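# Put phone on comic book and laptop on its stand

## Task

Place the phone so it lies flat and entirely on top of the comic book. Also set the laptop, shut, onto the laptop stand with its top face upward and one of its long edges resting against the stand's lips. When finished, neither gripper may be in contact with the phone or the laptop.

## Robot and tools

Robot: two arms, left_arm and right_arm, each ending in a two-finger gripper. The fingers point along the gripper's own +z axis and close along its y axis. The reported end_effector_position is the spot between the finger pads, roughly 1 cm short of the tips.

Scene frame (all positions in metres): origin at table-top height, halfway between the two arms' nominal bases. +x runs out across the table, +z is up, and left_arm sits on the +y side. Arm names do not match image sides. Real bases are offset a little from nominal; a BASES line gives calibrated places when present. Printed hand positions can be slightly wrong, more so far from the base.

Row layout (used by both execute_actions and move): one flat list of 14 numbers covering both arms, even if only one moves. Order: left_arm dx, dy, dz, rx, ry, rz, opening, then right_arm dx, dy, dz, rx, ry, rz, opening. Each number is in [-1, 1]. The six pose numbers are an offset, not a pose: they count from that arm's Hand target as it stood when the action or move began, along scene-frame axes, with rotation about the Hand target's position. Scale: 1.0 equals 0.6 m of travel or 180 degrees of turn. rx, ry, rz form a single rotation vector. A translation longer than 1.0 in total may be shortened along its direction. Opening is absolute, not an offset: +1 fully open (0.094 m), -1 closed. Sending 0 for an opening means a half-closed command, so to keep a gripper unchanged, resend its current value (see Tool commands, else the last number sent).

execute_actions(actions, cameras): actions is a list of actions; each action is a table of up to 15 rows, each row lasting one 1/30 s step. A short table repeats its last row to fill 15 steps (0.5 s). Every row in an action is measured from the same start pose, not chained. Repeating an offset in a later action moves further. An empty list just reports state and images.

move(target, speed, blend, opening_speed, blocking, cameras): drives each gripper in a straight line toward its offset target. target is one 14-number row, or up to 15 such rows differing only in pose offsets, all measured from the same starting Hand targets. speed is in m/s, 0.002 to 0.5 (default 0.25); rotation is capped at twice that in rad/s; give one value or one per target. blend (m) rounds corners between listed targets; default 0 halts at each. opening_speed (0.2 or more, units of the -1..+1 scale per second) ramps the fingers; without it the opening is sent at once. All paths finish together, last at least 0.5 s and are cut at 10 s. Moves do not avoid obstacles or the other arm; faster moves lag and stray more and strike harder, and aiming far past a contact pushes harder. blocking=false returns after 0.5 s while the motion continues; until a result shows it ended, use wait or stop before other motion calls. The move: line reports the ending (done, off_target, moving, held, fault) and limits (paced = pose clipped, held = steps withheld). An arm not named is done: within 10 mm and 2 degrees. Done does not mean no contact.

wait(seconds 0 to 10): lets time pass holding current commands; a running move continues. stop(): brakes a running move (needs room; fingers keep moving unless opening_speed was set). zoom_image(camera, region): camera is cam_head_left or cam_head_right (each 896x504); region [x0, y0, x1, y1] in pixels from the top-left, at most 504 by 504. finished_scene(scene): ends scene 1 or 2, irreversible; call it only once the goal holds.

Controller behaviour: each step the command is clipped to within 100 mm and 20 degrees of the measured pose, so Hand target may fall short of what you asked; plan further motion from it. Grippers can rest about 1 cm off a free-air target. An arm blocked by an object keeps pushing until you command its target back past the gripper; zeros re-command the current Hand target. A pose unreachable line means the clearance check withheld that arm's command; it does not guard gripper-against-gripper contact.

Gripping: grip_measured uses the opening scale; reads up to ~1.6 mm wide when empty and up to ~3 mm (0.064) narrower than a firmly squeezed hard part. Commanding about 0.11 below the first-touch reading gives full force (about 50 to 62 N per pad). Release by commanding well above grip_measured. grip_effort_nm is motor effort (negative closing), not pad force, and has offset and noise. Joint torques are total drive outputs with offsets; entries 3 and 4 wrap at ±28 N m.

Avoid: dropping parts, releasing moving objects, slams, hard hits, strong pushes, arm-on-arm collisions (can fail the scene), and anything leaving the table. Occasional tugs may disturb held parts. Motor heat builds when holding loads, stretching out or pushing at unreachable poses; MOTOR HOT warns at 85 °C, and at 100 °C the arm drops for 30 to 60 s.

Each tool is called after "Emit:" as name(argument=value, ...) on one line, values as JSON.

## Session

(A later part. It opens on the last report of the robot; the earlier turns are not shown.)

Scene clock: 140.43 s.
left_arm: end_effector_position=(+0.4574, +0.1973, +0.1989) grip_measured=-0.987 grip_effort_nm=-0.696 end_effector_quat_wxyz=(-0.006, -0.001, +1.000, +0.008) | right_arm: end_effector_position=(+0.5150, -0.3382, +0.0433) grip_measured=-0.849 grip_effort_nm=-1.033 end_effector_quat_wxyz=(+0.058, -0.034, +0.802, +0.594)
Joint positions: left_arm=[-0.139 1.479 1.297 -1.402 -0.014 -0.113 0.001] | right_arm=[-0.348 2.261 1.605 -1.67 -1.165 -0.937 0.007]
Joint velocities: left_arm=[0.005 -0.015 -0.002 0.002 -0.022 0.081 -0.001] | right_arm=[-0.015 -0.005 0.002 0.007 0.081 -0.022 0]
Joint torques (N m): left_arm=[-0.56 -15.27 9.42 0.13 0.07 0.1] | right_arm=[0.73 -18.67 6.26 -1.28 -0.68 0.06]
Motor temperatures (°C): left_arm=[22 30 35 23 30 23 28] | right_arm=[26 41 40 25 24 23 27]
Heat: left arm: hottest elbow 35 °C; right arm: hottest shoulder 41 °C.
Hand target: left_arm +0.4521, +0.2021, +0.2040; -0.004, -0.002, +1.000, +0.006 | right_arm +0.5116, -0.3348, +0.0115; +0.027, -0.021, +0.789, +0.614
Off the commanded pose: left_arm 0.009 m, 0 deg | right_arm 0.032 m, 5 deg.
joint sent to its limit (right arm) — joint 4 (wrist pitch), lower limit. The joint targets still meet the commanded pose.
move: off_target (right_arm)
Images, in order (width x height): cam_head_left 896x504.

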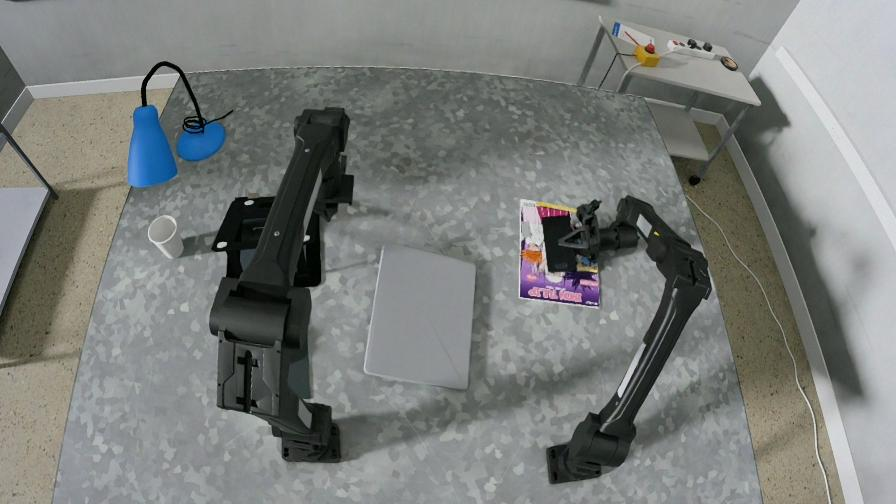

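Emit:
move(target=[0,0,0,0,0,0,-1,0.0,0,-0.025,0.0,0,0,-0.9], speed=0.07, cameras=["cam_head_left"])

Emit:
zoom_image(camera="cam_head_left", region=[500, 160, 650, 320])

Scene clock: 144.77 s.
left_arm: end_effector_position=(+0.4574, +0.1973, +0.1989) grip_measured=-0.987 grip_effort_nm=-0.696 end_effector_quat_wxyz=(-0.006, -0.001, +1.000, +0.008) | right_arm: end_effector_position=(+0.5145, -0.3380, +0.0422) grip_measured=-0.849 grip_effort_nm=-1.038 end_effector_quat_wxyz=(+0.063, -0.041, +0.801, +0.594)
Joint positions: left_arm=[-0.139 1.479 1.297 -1.402 -0.014 -0.113 0.001] | right_arm=[-0.348 2.264 1.605 -1.673 -1.165 -0.96 0.007]
Joint velocities: left_arm=[-0.015 -0.005 -0.002 0.007 0.007 -0.007 0] | right_arm=[-0.005 -0.024 -0.002 0.002 0.022 0.066 0.001]
Joint torques (N m): left_arm=[-0.62 -14.97 9.36 -0.01 0.1 0.12] | right_arm=[0.67 -16.56 6.67 -1.18 -0.61 0.05]
Motor temperatures (°C): left_arm=[22 30 35 23 30 23 28] | right_arm=[26 41 40 25 24 23 27]
Heat: left arm: hottest elbow 35 °C; right arm: hottest shoulder 41 °C.
Hand target: left_arm +0.4521, +0.2021, +0.2040; -0.004, -0.002, +1.000, +0.006 | right_arm +0.5113, -0.3349, -0.0036; +0.027, -0.021, +0.789, +0.614
Off the commanded pose: left_arm 0.009 m, 0 deg | right_arm 0.046 m, 5 deg.
joint sent to its limit (right arm) — joint 4 (wrist pitch), lower limit. The joint targets are off in position, not in orientation.
move: off_target (right_arm)
Images, in order (width x height): cam_head_left 896x504.

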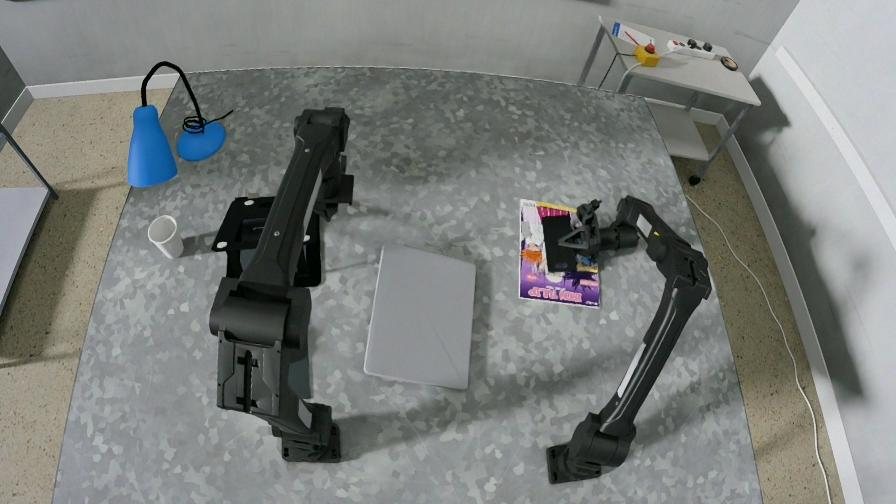

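Scaled by 3.150.

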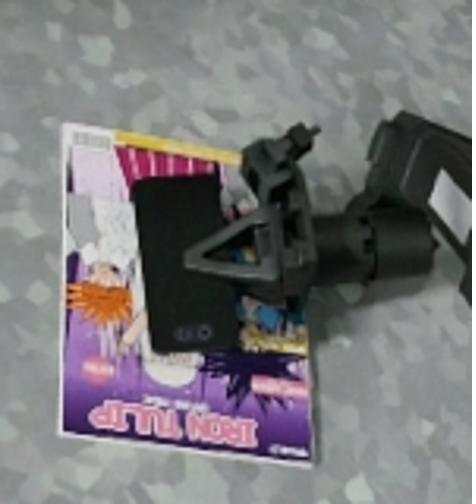

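Emit:
move(target=[0,0,0,0,0,0,-1,0.0,0,0.06,0.0,0.045,0,-0.9], speed=0.07, cameras=["cam_head_left"])

Emit:
zoom_image(camera="cam_head_left", region=[500, 160, 650, 320])

Emit:
zoom_image(camera="cam_head_right", region=[500, 160, 650, 320])

Scene clock: 151.87 s.
left_arm: end_effector_position=(+0.4574, +0.1973, +0.1989) grip_measured=-0.987 grip_effort_nm=-0.696 end_effector_quat_wxyz=(-0.006, -0.001, +1.000, +0.008) | right_arm: end_effector_position=(+0.5128, -0.3385, +0.0413) grip_measured=-0.849 grip_effort_nm=-1.038 end_effector_quat_wxyz=(+0.005, +0.028, +0.805, +0.593)
Joint positions: left_arm=[-0.139 1.479 1.297 -1.402 -0.014 -0.113 0.001] | right_arm=[-0.348 2.262 1.605 -1.673 -1.15 -0.778 0.007]
Joint velocities: left_arm=[-0.024 -0.005 0.002 -0.012 -0.037 -0.037 0] | right_arm=[-0.015 0.005 0.007 0.017 -0.066 -0.066 -0.001]
Joint torques (N m): left_arm=[-0.38 -15.38 9.2 -0.06 0.12 0.13] | right_arm=[1.03 -22.65 6.19 -1.22 -0.52 0.15]
Motor temperatures (°C): left_arm=[22 30 35 23 29 23 28] | right_arm=[26 40 40 25 24 23 27]
Heat: left arm: hottest elbow 35 °C; right arm: hottest shoulder 40 °C.
Hand target: left_arm +0.4521, +0.2021, +0.2040; -0.004, -0.002, +1.000, +0.006 | right_arm +0.5122, -0.3347, +0.0326; -0.029, +0.022, +0.789, +0.614
Off the commanded pose: left_arm 0.009 m, 0 deg | right_arm 0.010 m, 5 deg.
joint sent to its limit (right arm) — joint 4 (wrist pitch), lower limit. The joint targets are off in orientation, not in position.
move: off_target (right_arm)
Images, in order (width x height): cam_head_left 896x504.

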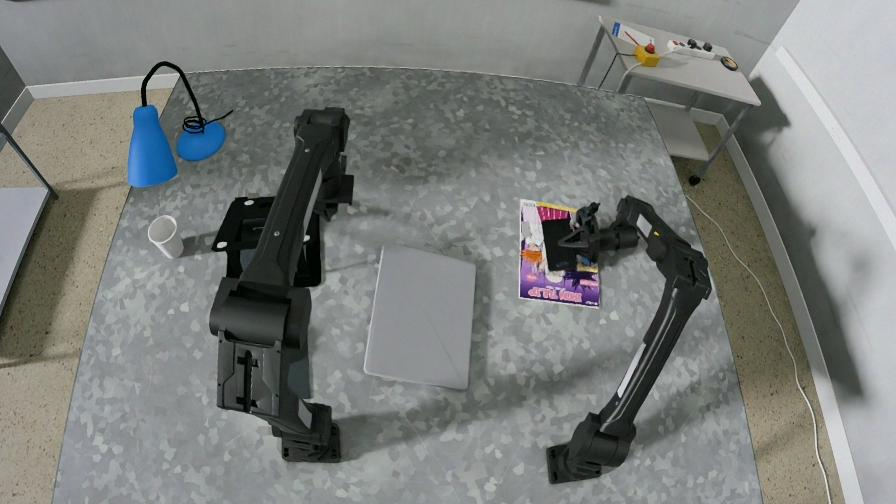

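Scaled by 3.150.

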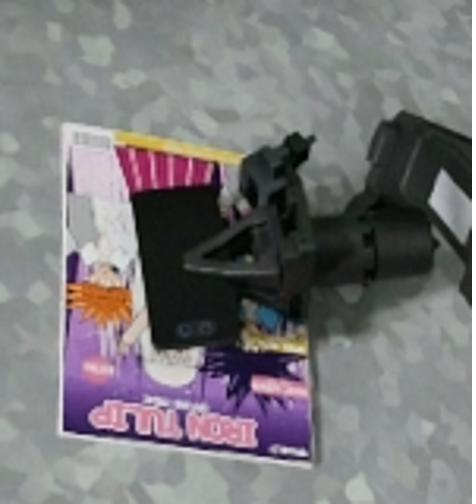

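This scene's latest camera images include none from cam_head_right. They are from: cam_head_left. cam_head_right's image comes with the result of a call that names it in "cameras".

Emit:
move(target=[0,0,0,0,0,0,-1,0.0,0,-0.06,0.0,-0.008,0,-0.9], speed=0.07)

Emit:
zoom_image(camera="cam_head_left", region=[500, 160, 650, 320])

Emit:
zoom_image(camera="cam_head_right", region=[500, 160, 650, 320])

Scene clock: 155.27 s.
left_arm: end_effector_position=(+0.4574, +0.1973, +0.1989) grip_measured=-0.987 grip_effort_nm=-0.701 end_effector_quat_wxyz=(-0.006, -0.001, +1.000, +0.008) | right_arm: end_effector_position=(+0.5127, -0.3385, +0.0405) grip_measured=-0.849 grip_effort_nm=-1.038 end_effector_quat_wxyz=(+0.023, +0.004, +0.805, +0.593)
Joint positions: left_arm=[-0.139 1.479 1.297 -1.402 -0.014 -0.113 0.001] | right_arm=[-0.348 2.264 1.605 -1.673 -1.15 -0.84 0.007]
Joint velocities: left_arm=[-0.005 -0.015 0.002 -0.012 -0.022 -0.081 0] | right_arm=[-0.005 0.015 -0.012 0.007 -0.022 -0.007 -0.001]
Joint torques (N m): left_arm=[-1.14 -14.86 9.24 0.02 0.1 0.11] | right_arm=[0.85 -16.67 7.13 -1.22 -0.51 0]
Motor temperatures (°C): left_arm=[22 30 35 23 29 23 28] | right_arm=[26 40 40 25 24 23 28]
Heat: left arm: hottest elbow 35 °C; right arm: hottest shoulder 40 °C.
Hand target: left_arm +0.4521, +0.2021, +0.2040; -0.004, -0.002, +1.000, +0.006 | right_arm +0.5113, -0.3349, -0.0036; -0.019, +0.015, +0.789, +0.614
Off the commanded pose: left_arm 0.009 m, 0 deg | right_arm 0.044 m, 6 deg.
joint sent to its limit (right arm) — joint 4 (wrist pitch), lower limit. The joint targets are off in position, not in orientation.
move: off_target (right_arm)

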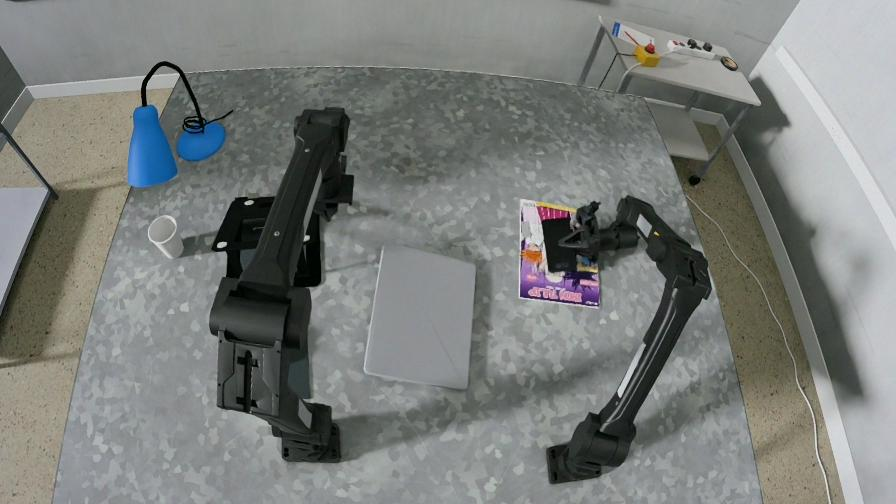

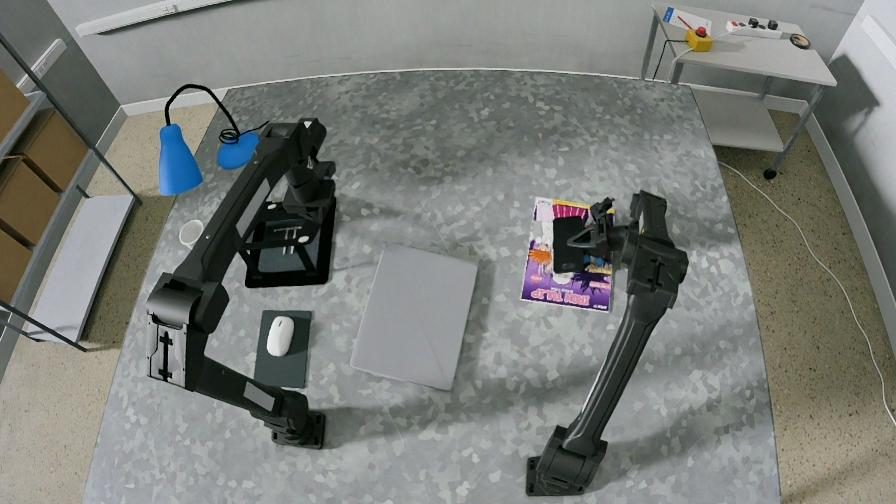

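Scaled by 3.150.

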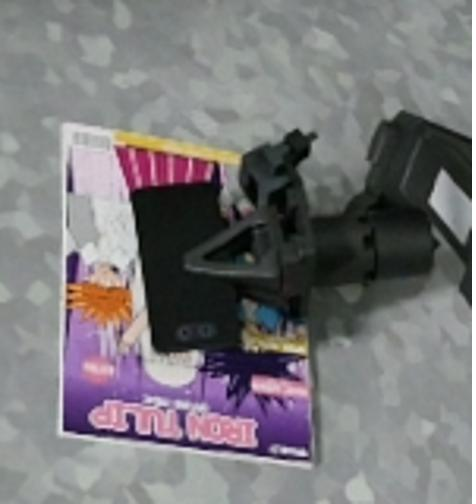

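Scaled by 3.150.

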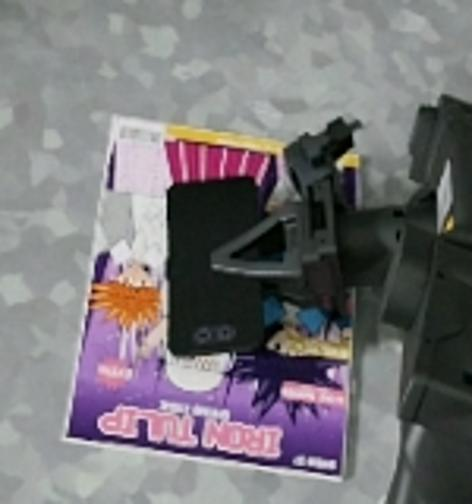

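Emit:
move(target=[0,0,0,0,0,0,-1,0.0,0,0.02,-0.09,0.0,0,-0.9], speed=0.07)

Emit:
zoom_image(camera="cam_head_left", region=[500, 160, 650, 320])

Emit:
zoom_image(camera="cam_head_right", region=[500, 160, 650, 320])

Scene clock: 164.63 s.
left_arm: end_effector_position=(+0.4574, +0.1973, +0.1989) grip_measured=-0.987 grip_effort_nm=-0.701 end_effector_quat_wxyz=(-0.006, -0.001, +1.000, +0.008) | right_arm: end_effector_position=(+0.5204, -0.3408, +0.0325) grip_measured=-0.849 grip_effort_nm=-1.038 end_effector_quat_wxyz=(+0.010, -0.002, +0.863, +0.504)
Joint positions: left_arm=[-0.139 1.479 1.297 -1.402 -0.014 -0.113 0.001] | right_arm=[-0.321 2.185 1.576 -1.442 -0.984 -0.582 0.007]
Joint velocities: left_arm=[-0.015 -0.015 0.002 0.007 -0.125 0.007 0.001] | right_arm=[0.005 -0.005 -0.002 0.017 0.037 -0.11 -0.001]
Joint torques (N m): left_arm=[-1.03 -14.8 9.07 -0.2 0.08 0.07] | right_arm=[1.32 -22.24 4.68 0.25 0.37 0.45]
Motor temperatures (°C): left_arm=[22 30 35 23 29 23 28] | right_arm=[26 40 40 25 24 23 28]
Heat: left arm: hottest elbow 35 °C; right arm: hottest shoulder 40 °C.
Hand target: left_arm +0.4521, +0.2021, +0.2040; -0.004, -0.002, +1.000, +0.006 | right_arm +0.5116, -0.3344, +0.0088; -0.018, +0.015, +0.867, +0.498
Off the commanded pose: left_arm 0.009 m, 0 deg | right_arm 0.027 m, 4 deg.
move: off_target (right_arm)

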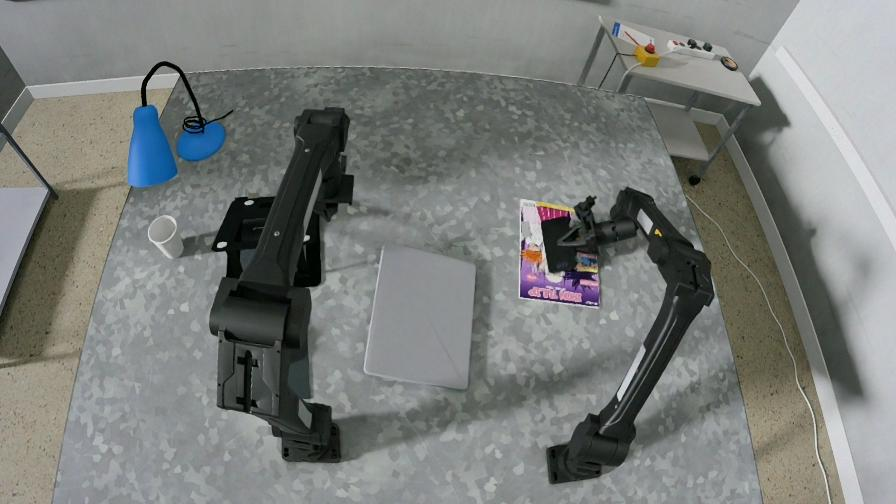

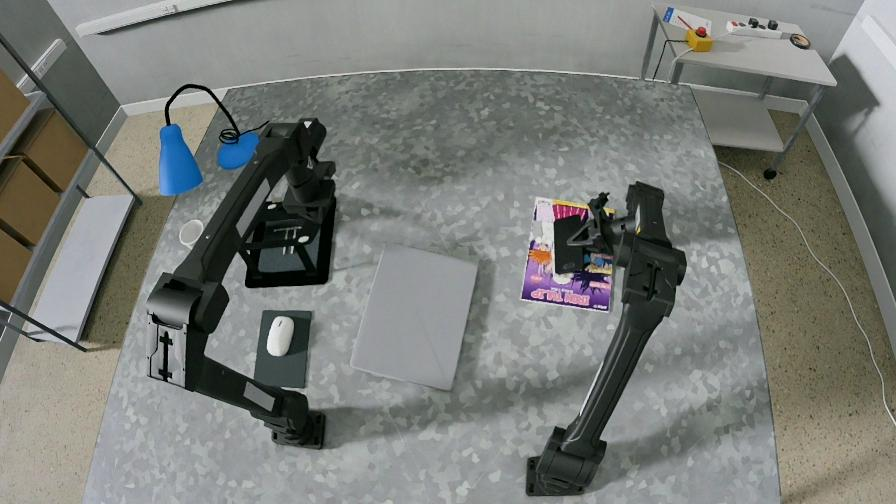

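Scaled by 3.150.

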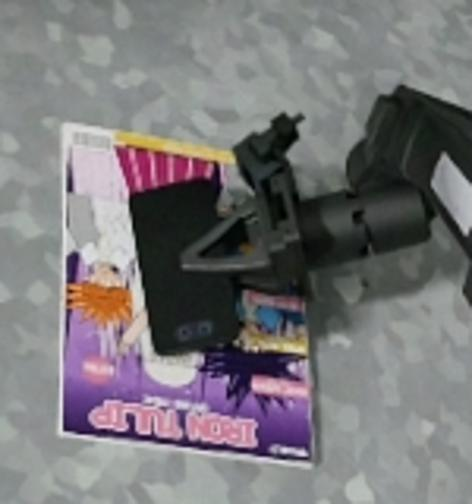

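Scaled by 3.150.

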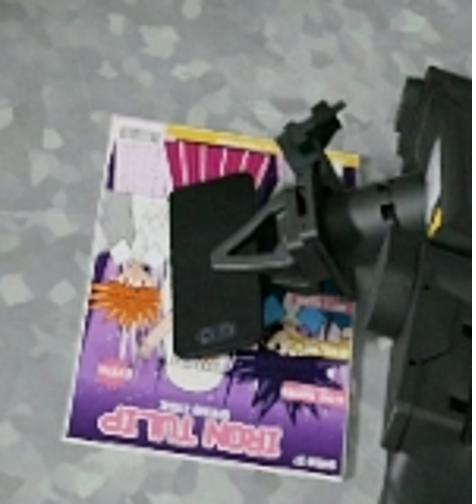

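Emit:
move(target=[0,0,0,0,0,0,-1,0.0,0,-0.03,0,0.0,0,-0.9], speed=0.07)

Emit:
zoom_image(camera="cam_head_left", region=[500, 160, 650, 320])

Emit:
zoom_image(camera="cam_head_right", region=[500, 160, 650, 320])

Scene clock: 168.07 s.
left_arm: end_effector_position=(+0.4574, +0.1973, +0.1989) grip_measured=-0.987 grip_effort_nm=-0.696 end_effector_quat_wxyz=(-0.006, -0.001, +1.000, +0.008) | right_arm: end_effector_position=(+0.5219, -0.3406, +0.0311) grip_measured=-0.849 grip_effort_nm=-1.038 end_effector_quat_wxyz=(+0.015, -0.002, +0.863, +0.504)
Joint positions: left_arm=[-0.139 1.479 1.297 -1.402 -0.014 -0.113 0.001] | right_arm=[-0.321 2.185 1.572 -1.425 -0.989 -0.574 0.007]
Joint velocities: left_arm=[-0.015 -0.005 -0.002 -0.012 -0.037 -0.022 -0.002] | right_arm=[-0.015 0.015 -0.012 -0.007 -0.051 0.007 0]
Joint torques (N m): left_arm=[-0.97 -14.97 9.21 -0.27 0.1 0.12] | right_arm=[1.26 -20.07 4.41 0.75 0.52 0.4]
Motor temperatures (°C): left_arm=[22 30 35 23 29 23 28] | right_arm=[26 40 40 25 24 23 28]
Heat: left arm: hottest elbow 35 °C; right arm: hottest shoulder 40 °C.
Hand target: left_arm +0.4521, +0.2021, +0.2040; -0.004, -0.002, +1.000, +0.006 | right_arm +0.5112, -0.3344, -0.0092; -0.018, +0.015, +0.867, +0.498
Off the commanded pose: left_arm 0.009 m, 0 deg | right_arm 0.042 m, 4 deg.
move: off_target (right_arm)

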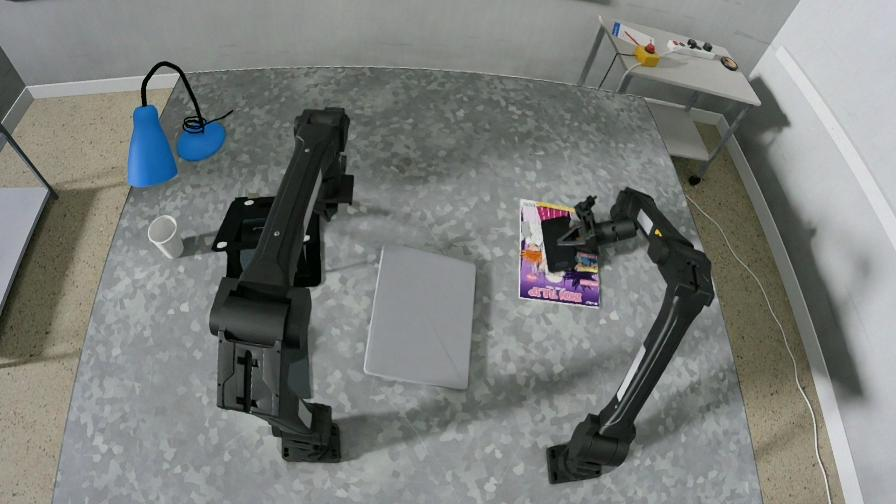

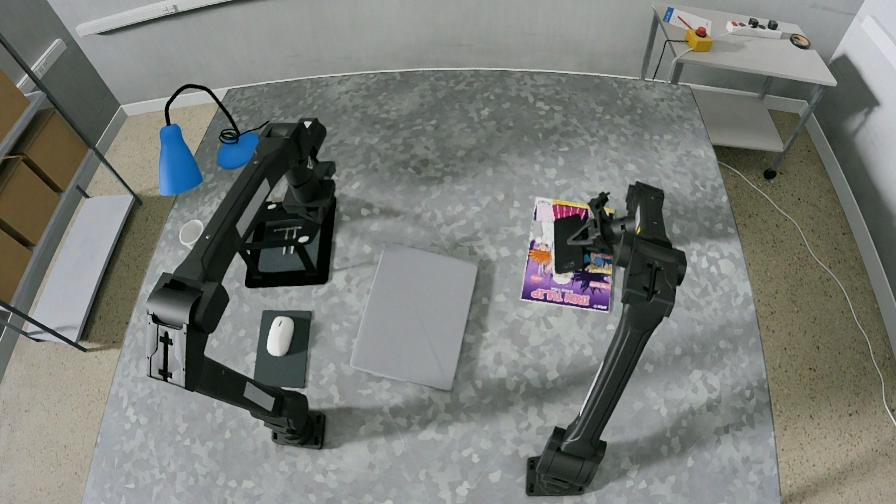

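Scaled by 3.150.

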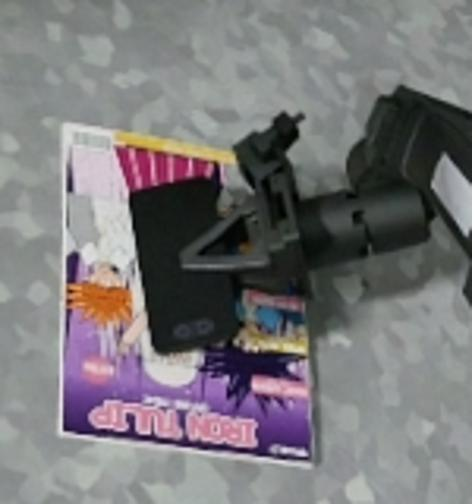

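Scaled by 3.150.

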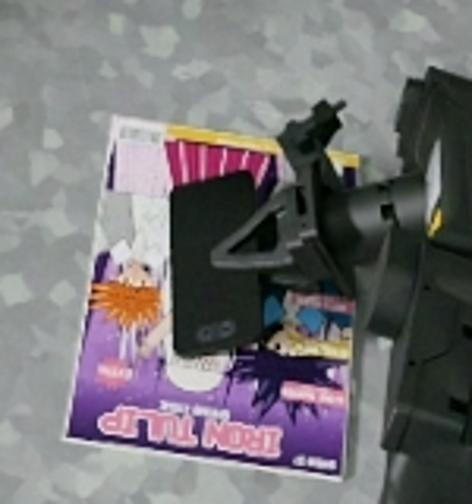

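Emit:
move(target=[0,0,0,0,0,0,-1,0.01,0,0.045,0,0.0,0,-0.5], speed=0.07, opening_speed=0.25)

Emit:
zoom_image(camera="cam_head_left", region=[500, 160, 650, 320])

Emit:
zoom_image(camera="cam_head_right", region=[500, 160, 650, 320])

Scene clock: 174.07 s.
left_arm: end_effector_position=(+0.4574, +0.1973, +0.1989) grip_measured=-0.987 grip_effort_nm=-0.691 end_effector_quat_wxyz=(-0.006, -0.001, +1.000, +0.008) | right_arm: end_effector_position=(+0.5194, -0.3414, +0.0287) grip_measured=-0.502 grip_effort_nm=0.061 end_effector_quat_wxyz=(-0.001, +0.009, +0.869, +0.495)
Joint positions: left_arm=[-0.139 1.479 1.297 -1.402 -0.014 -0.113 0.001] | right_arm=[-0.319 2.183 1.572 -1.427 -0.962 -0.539 0.023]
Joint velocities: left_arm=[0.015 -0.005 -0.017 -0.007 -0.007 -0.007 0.002] | right_arm=[0.005 -0.015 0.012 -0.017 -0.051 -0.081 0]
Joint torques (N m): left_arm=[-0.85 -14.86 9.13 0.23 0.03 0.06] | right_arm=[1.44 -22.18 6.79 -0.88 -0.44 0.17]
Motor temperatures (°C): left_arm=[22 30 35 23 29 23 28] | right_arm=[26 40 39 25 24 23 28]
Heat: left arm: hottest elbow 35 °C; right arm: hottest shoulder 40 °C.
Hand target: left_arm +0.4521, +0.2021, +0.2040; -0.004, -0.002, +1.000, +0.006 | right_arm +0.5179, -0.3343, +0.0178; -0.018, +0.015, +0.867, +0.498
Off the commanded pose: left_arm 0.009 m, 0 deg | right_arm 0.013 m, 2 deg.
move: off_target (right_arm)

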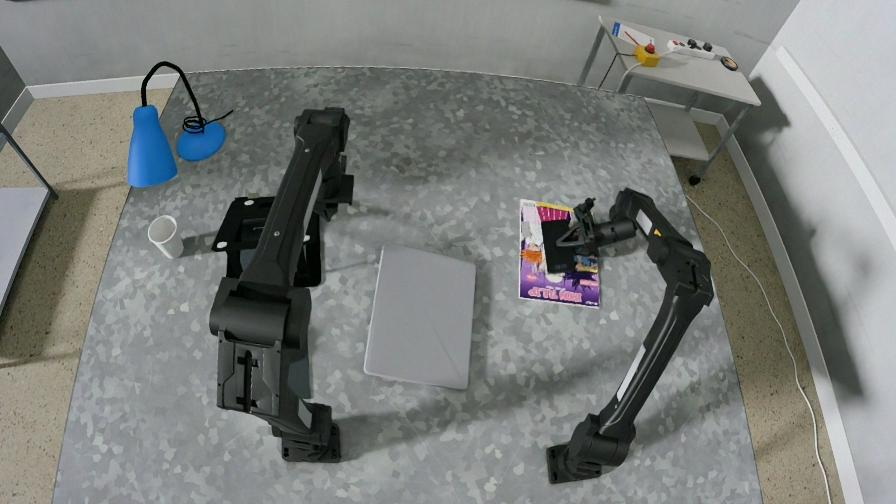

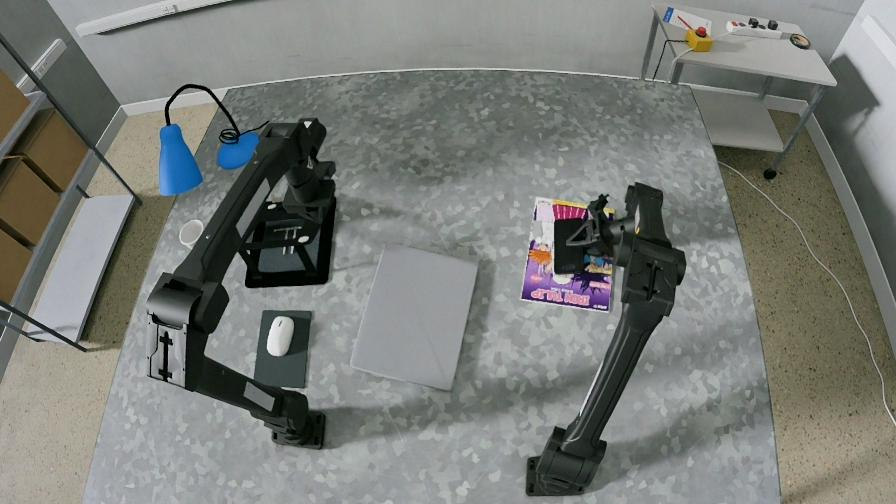

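Scaled by 3.150.

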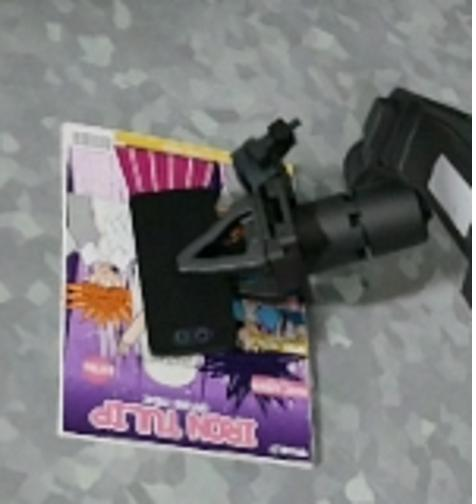

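Scaled by 3.150.

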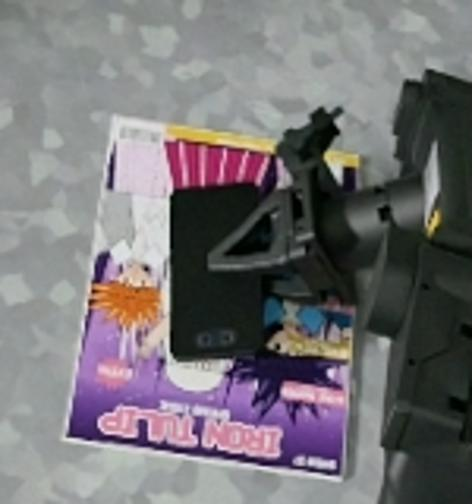

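Emit:
move(target=[0,0,0,0,0,0,-1,0.0,-0.1,0.02,0,0.0,0,-0.5], speed=0.08)

Emit:
zoom_image(camera="cam_head_left", region=[500, 160, 650, 320])

Emit:
zoom_image(camera="cam_head_right", region=[500, 160, 650, 320])

Scene clock: 178.30 s.
left_arm: end_effector_position=(+0.4574, +0.1973, +0.1989) grip_measured=-0.987 grip_effort_nm=-0.696 end_effector_quat_wxyz=(-0.006, -0.001, +1.000, +0.008) | right_arm: end_effector_position=(+0.5091, -0.3872, +0.0409) grip_measured=-0.501 grip_effort_nm=0.056 end_effector_quat_wxyz=(-0.015, +0.015, +0.868, +0.497)
Joint positions: left_arm=[-0.139 1.479 1.297 -1.402 -0.014 -0.113 0.001] | right_arm=[-0.398 2.212 1.648 -1.599 -0.914 -0.656 0.023]
Joint velocities: left_arm=[-0.005 0.005 -0.017 -0.007 -0.007 0.037 -0.001] | right_arm=[-0.005 -0.005 -0.012 0.007 -0.007 -0.051 0.001]
Joint torques (N m): left_arm=[-0.38 -15.27 9.11 0.05 0.06 0.1] | right_arm=[0.15 -21.19 9.76 -1.16 -0.32 0.06]
Motor temperatures (°C): left_arm=[22 30 35 23 29 23 28] | right_arm=[26 41 39 25 24 23 27]
Heat: left arm: hottest elbow 35 °C; right arm: hottest shoulder 41 °C.
Hand target: left_arm +0.4521, +0.2021, +0.2040; -0.004, -0.002, +1.000, +0.006 | right_arm +0.5184, -0.3943, +0.0300; -0.018, +0.015, +0.867, +0.498
Off the commanded pose: left_arm 0.009 m, 0 deg | right_arm 0.016 m, 0 deg.
move: off_target (right_arm)

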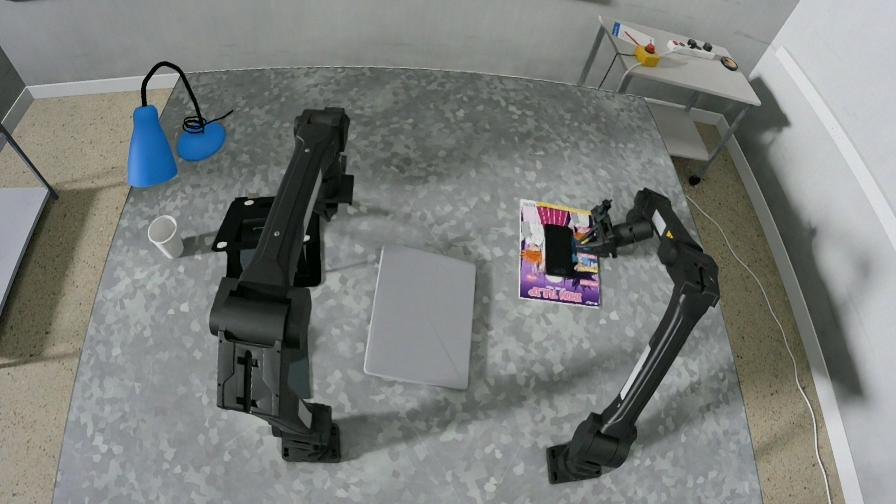

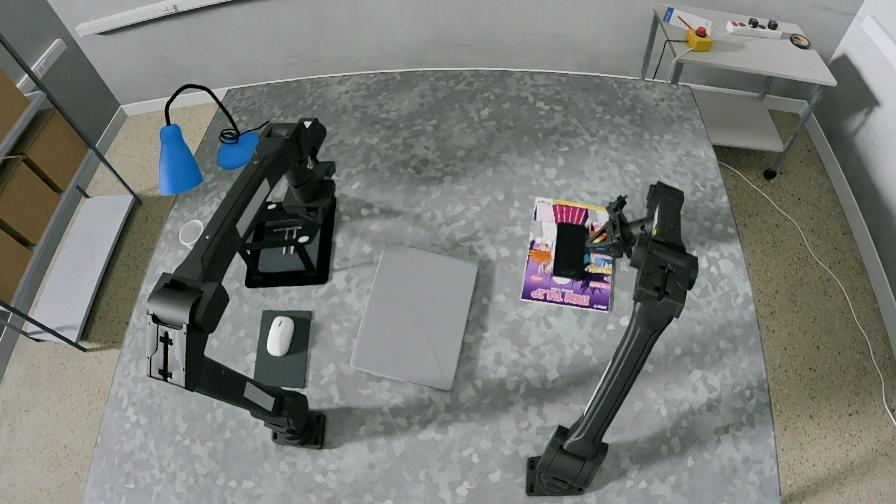

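Scaled by 3.150.

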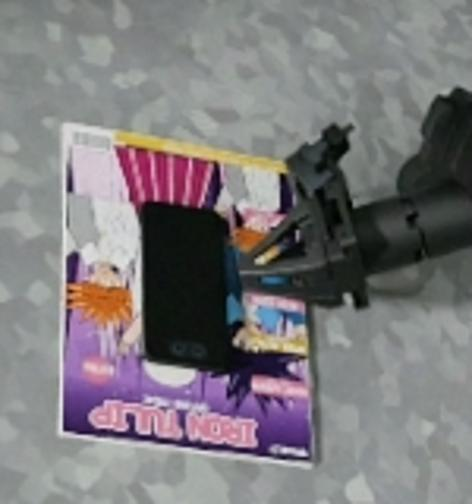

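Scaled by 3.150.

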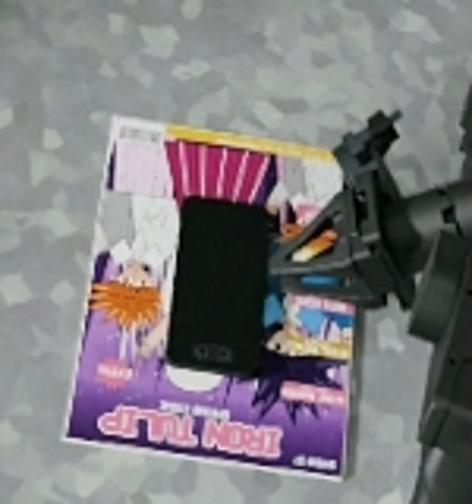

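Emit:
move(target=[[-0.05,0.2,0.15,0,0,0,-1,-0.02,-0.08,0.1,0,0,0,-0.5],[-0.3,0.45,0.16,0,0,0,-1,-0.05,-0.1,0.25,0,0,0,-0.5]], speed=0.2, blend=0.04)

Emit:
zoom_image(camera="cam_head_left", region=[140, 160, 520, 420])

Scene clock: 214.43 s.
left_arm: end_effector_position=(+0.2823, +0.4784, +0.2953) grip_measured=-0.987 grip_effort_nm=-0.696 end_effector_quat_wxyz=(-0.011, -0.002, +1.000, +0.007) | right_arm: end_effector_position=(+0.4951, -0.4478, +0.1752) grip_measured=-0.501 grip_effort_nm=0.056 end_effector_quat_wxyz=(+0.063, +0.050, +0.890, +0.449)
Joint positions: left_arm=[0.717 1.244 1.322 -1.657 -0.025 0.743 0.001] | right_arm=[-0.506 1.962 1.67 -1.671 -0.881 -0.576 0.023]
Joint velocities: left_arm=[0.005 -0.005 -0.002 0.007 0.022 0.007 0] | right_arm=[-0.024 0.024 -0.002 -0.007 -0.022 0.007 0]
Joint torques (N m): left_arm=[-0.38 -10.75 9.54 0.05 0.11 0.18] | right_arm=[-0.32 -23.53 7.97 -0.83 -0.53 0.16]
Motor temperatures (°C): left_arm=[22 30 35 23 29 23 28] | right_arm=[26 43 42 25 24 23 26]
Heat: left arm: hottest elbow 35 °C; right arm: hottest shoulder 43 °C.
Hand target: left_arm +0.2752, +0.4763, +0.2990; -0.009, -0.002, +1.000, +0.007 | right_arm +0.4921, -0.4538, +0.1816; -0.018, +0.013, +0.868, +0.497
Off the commanded pose: left_arm 0.013 m, 1 deg | right_arm 0.011 m, 12 deg.
joint sent to its limit (right arm) — joint 4 (wrist pitch), lower limit. The joint targets are off in position and orientation.
move: off_target (left_arm, right_arm)

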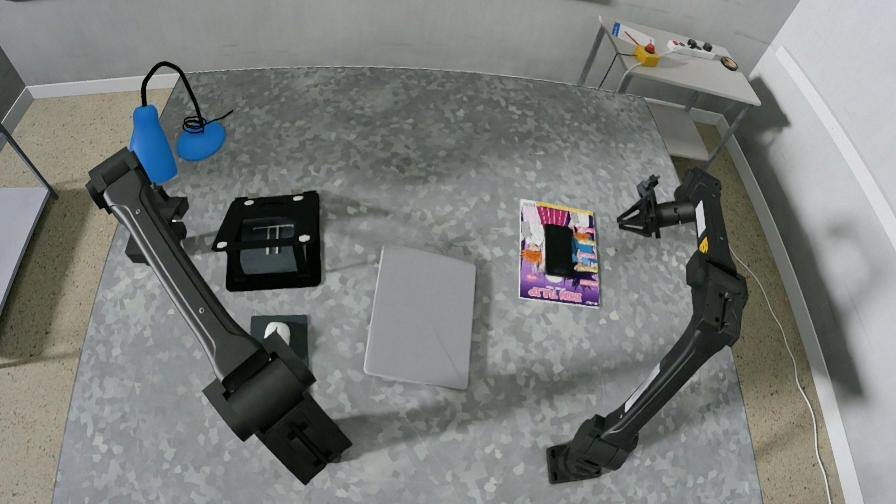

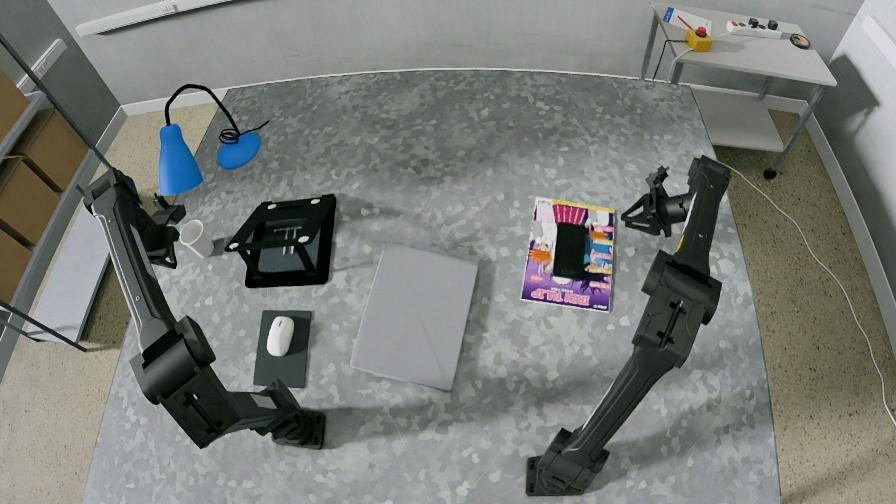

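Scaled by 1.326.

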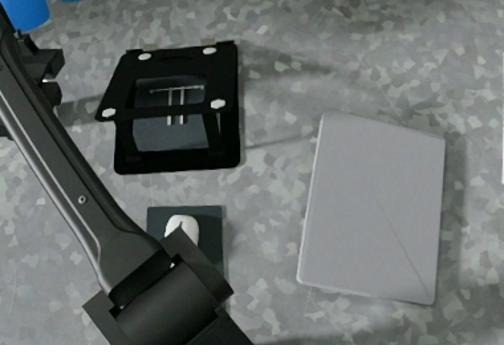

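Emit:
move(target=[[0,0,0,0,0,0,-1,-0.2,0.1,0.05,-0.331,-0.012,0.009,-1],[0,0,0,0,0,0,-1,-0.47,0.45,-0.1,-0.331,-0.012,0.009,-1]], speed=0.2, blend=0.04, cameras=["cam_head_left"])

Scene clock: 224.57 s.
left_arm: end_effector_position=(+0.2823, +0.4784, +0.2953) grip_measured=-0.987 grip_effort_nm=-0.696 end_effector_quat_wxyz=(-0.011, -0.001, +1.000, +0.007) | right_arm: end_effector_position=(+0.2111, -0.1818, +0.1275) grip_measured=-0.992 grip_effort_nm=-0.437 end_effector_quat_wxyz=(-0.016, -0.003, +1.000, +0.001)
Joint positions: left_arm=[0.717 1.244 1.322 -1.657 -0.025 0.743 0.001] | right_arm=[0.482 1.124 0.782 -1.256 -0.017 0.481 0]
Joint velocities: left_arm=[-0.005 -0.005 -0.002 -0.012 -0.081 0.022 0.001] | right_arm=[0.005 -0.024 0.007 -0.012 0.037 0.037 0]
Joint torques (N m): left_arm=[-0.44 -11.4 9.52 0.06 0.18 0.12] | right_arm=[1.55 -8.94 7.2 0.46 0.14 0.21]
Motor temperatures (°C): left_arm=[22 29 36 23 29 23 28] | right_arm=[26 42 42 25 24 23 26]
Heat: left arm: hottest elbow 36 °C; right arm: hottest shoulder 42 °C.
Hand target: left_arm +0.2752, +0.4763, +0.2990; -0.009, -0.002, +1.000, +0.007 | right_arm +0.2075, -0.1802, +0.1257; -0.011, -0.005, +1.000, +0.002
Off the commanded pose: left_arm 0.008 m, 0 deg | right_arm 0.006 m, 2 deg.
move: done
Images, in order (width x height): cam_head_left 896x504.

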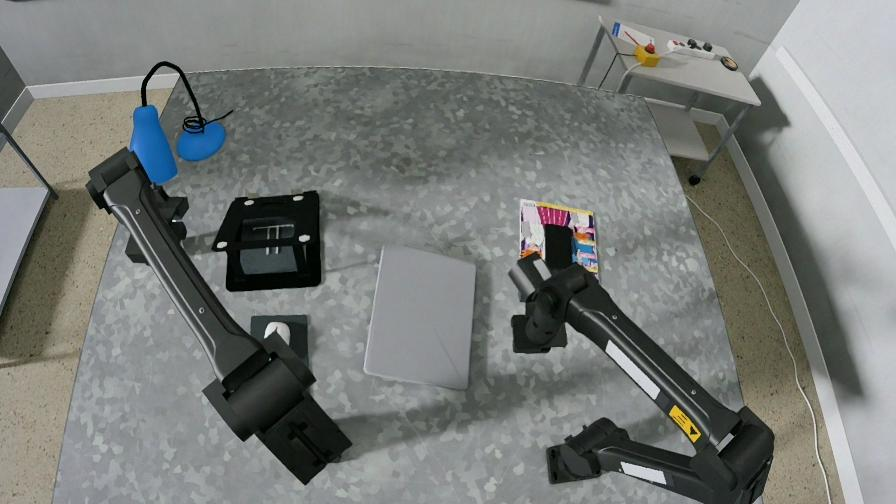

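Emit:
move(target=[0,0,0,0,0,0,-1,0,0,-0.175,0,0,0,-1], speed=0.1, cameras=["cam_head_left"])

Emit:
zoom_image(camera="cam_head_left", region=[350, 230, 620, 420])

Scene clock: 229.03 s.
left_arm: end_effector_position=(+0.2823, +0.4784, +0.2953) grip_measured=-0.987 grip_effort_nm=-0.696 end_effector_quat_wxyz=(-0.011, -0.001, +1.000, +0.007) | right_arm: end_effector_position=(+0.2124, -0.1812, +0.0301) grip_measured=-0.992 grip_effort_nm=-0.442 end_effector_quat_wxyz=(-0.002, -0.003, +1.000, +0.009)
Joint positions: left_arm=[0.717 1.244 1.322 -1.657 -0.025 0.743 0.001] | right_arm=[0.482 1.265 0.598 -0.899 -0.017 0.482 0]
Joint velocities: left_arm=[0.005 -0.015 0.002 -0.012 -0.007 0.022 0.001] | right_arm=[0.005 0.005 0.002 0.002 -0.037 0.037 0]
Joint torques (N m): left_arm=[-0.97 -11.46 9.52 -0.02 0.17 0.13] | right_arm=[1.14 -6.89 6.02 0.51 0.13 0.18]
Motor temperatures (°C): left_arm=[22 29 36 23 29 23 28] | right_arm=[26 41 41 25 24 23 26]
Heat: left arm: hottest elbow 36 °C; right arm: hottest shoulder 41 °C.
Hand target: left_arm +0.2752, +0.4763, +0.2990; -0.009, -0.002, +1.000, +0.007 | right_arm +0.2073, -0.1819, +0.0208; -0.011, -0.005, +1.000, +0.002
Off the commanded pose: left_arm 0.008 m, 0 deg | right_arm 0.011 m, 1 deg.
move: off_target (right_arm)
Images, in order (width x height): cam_head_left 896x504.

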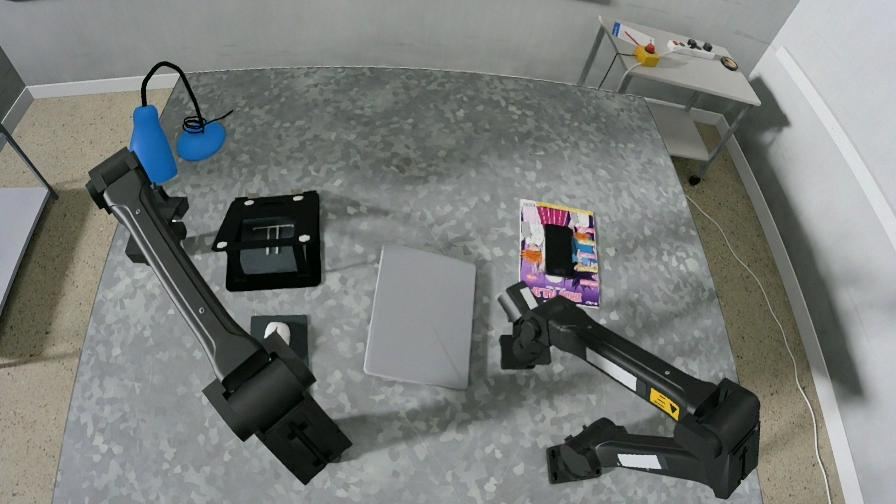

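Scaled by 1.867.

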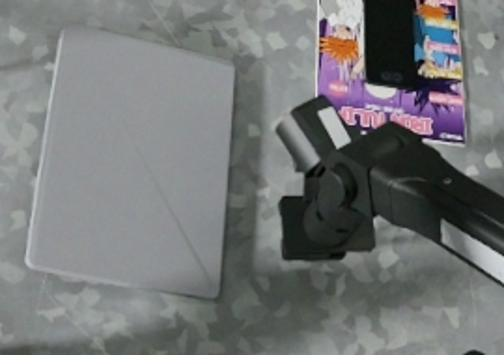

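Emit:
move(target=[[0.2,-0.28,0.0,0,0,0,-1,0,0,0,0,0,0,-1],[0.335,-0.515,-0.2,0,0,0,-1,0,0,-0.02,0,0,0,-1],[0.335,-0.515,-0.47,0,0,0,-1,0,0,-0.025,0,0,0,-1]], speed=[0.25,0.2,0.15], blend=[0.05,0.02,0])

Emit:
zoom_image(camera="cam_head_left", region=[200, 170, 560, 400])

Scene clock: 248.17 s.
left_arm: end_effector_position=(+0.4730, +0.1654, +0.0246) grip_measured=-0.987 grip_effort_nm=-0.696 end_effector_quat_wxyz=(-0.005, -0.002, +1.000, +0.004) | right_arm: end_effector_position=(+0.2138, -0.1805, +0.0159) grip_measured=-0.992 grip_effort_nm=-0.437 end_effector_quat_wxyz=(+0.000, -0.003, +1.000, +0.010)
Joint positions: left_arm=[-0.204 1.711 1.079 -0.951 -0.007 -0.18 0.001] | right_arm=[0.482 1.301 0.581 -0.842 -0.017 0.482 0]
Joint velocities: left_arm=[-0.005 -0.015 -0.002 -0.012 -0.022 -0.051 0] | right_arm=[-0.005 -0.005 0.022 -0.007 0.007 0.007 0.001]
Joint torques (N m): left_arm=[-1.79 -14.39 7.76 0.84 -0.12 -0.08] | right_arm=[1.03 -7 5.56 0.54 0.13 0.17]
Motor temperatures (°C): left_arm=[22 29 37 23 28 23 28] | right_arm=[26 39 40 25 24 23 26]
Heat: left arm: hottest elbow 37 °C; right arm: hottest elbow 40 °C.
Hand target: left_arm +0.4723, +0.1609, +0.0208; -0.004, -0.002, +1.000, +0.006 | right_arm +0.2072, -0.1822, +0.0058; -0.011, -0.005, +1.000, +0.003
Off the commanded pose: left_arm 0.008 m, 0 deg | right_arm 0.012 m, 2 deg.
move: off_target (right_arm)

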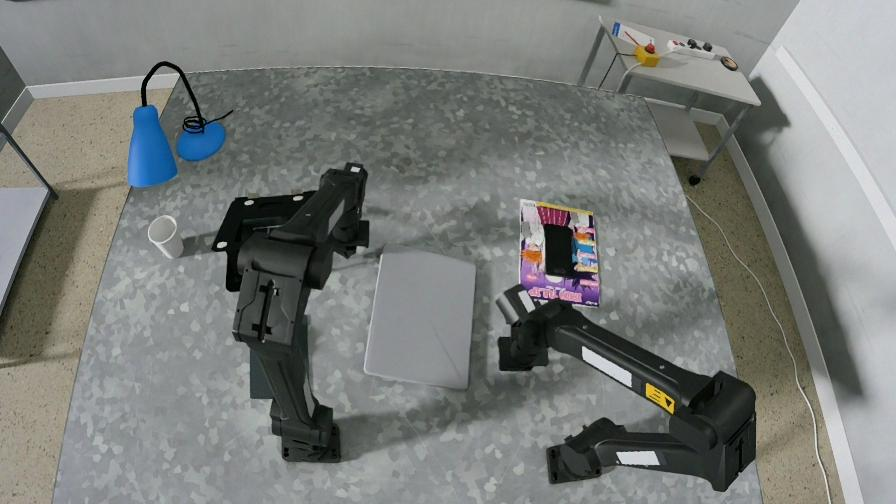

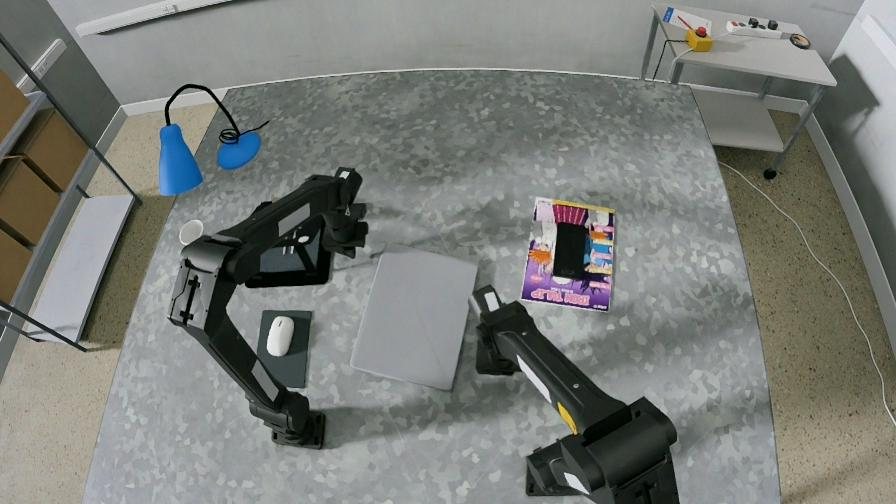

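Scaled by 1.400.

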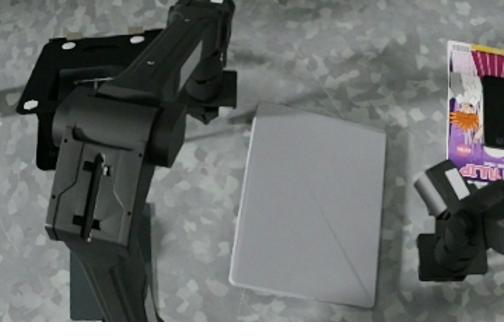

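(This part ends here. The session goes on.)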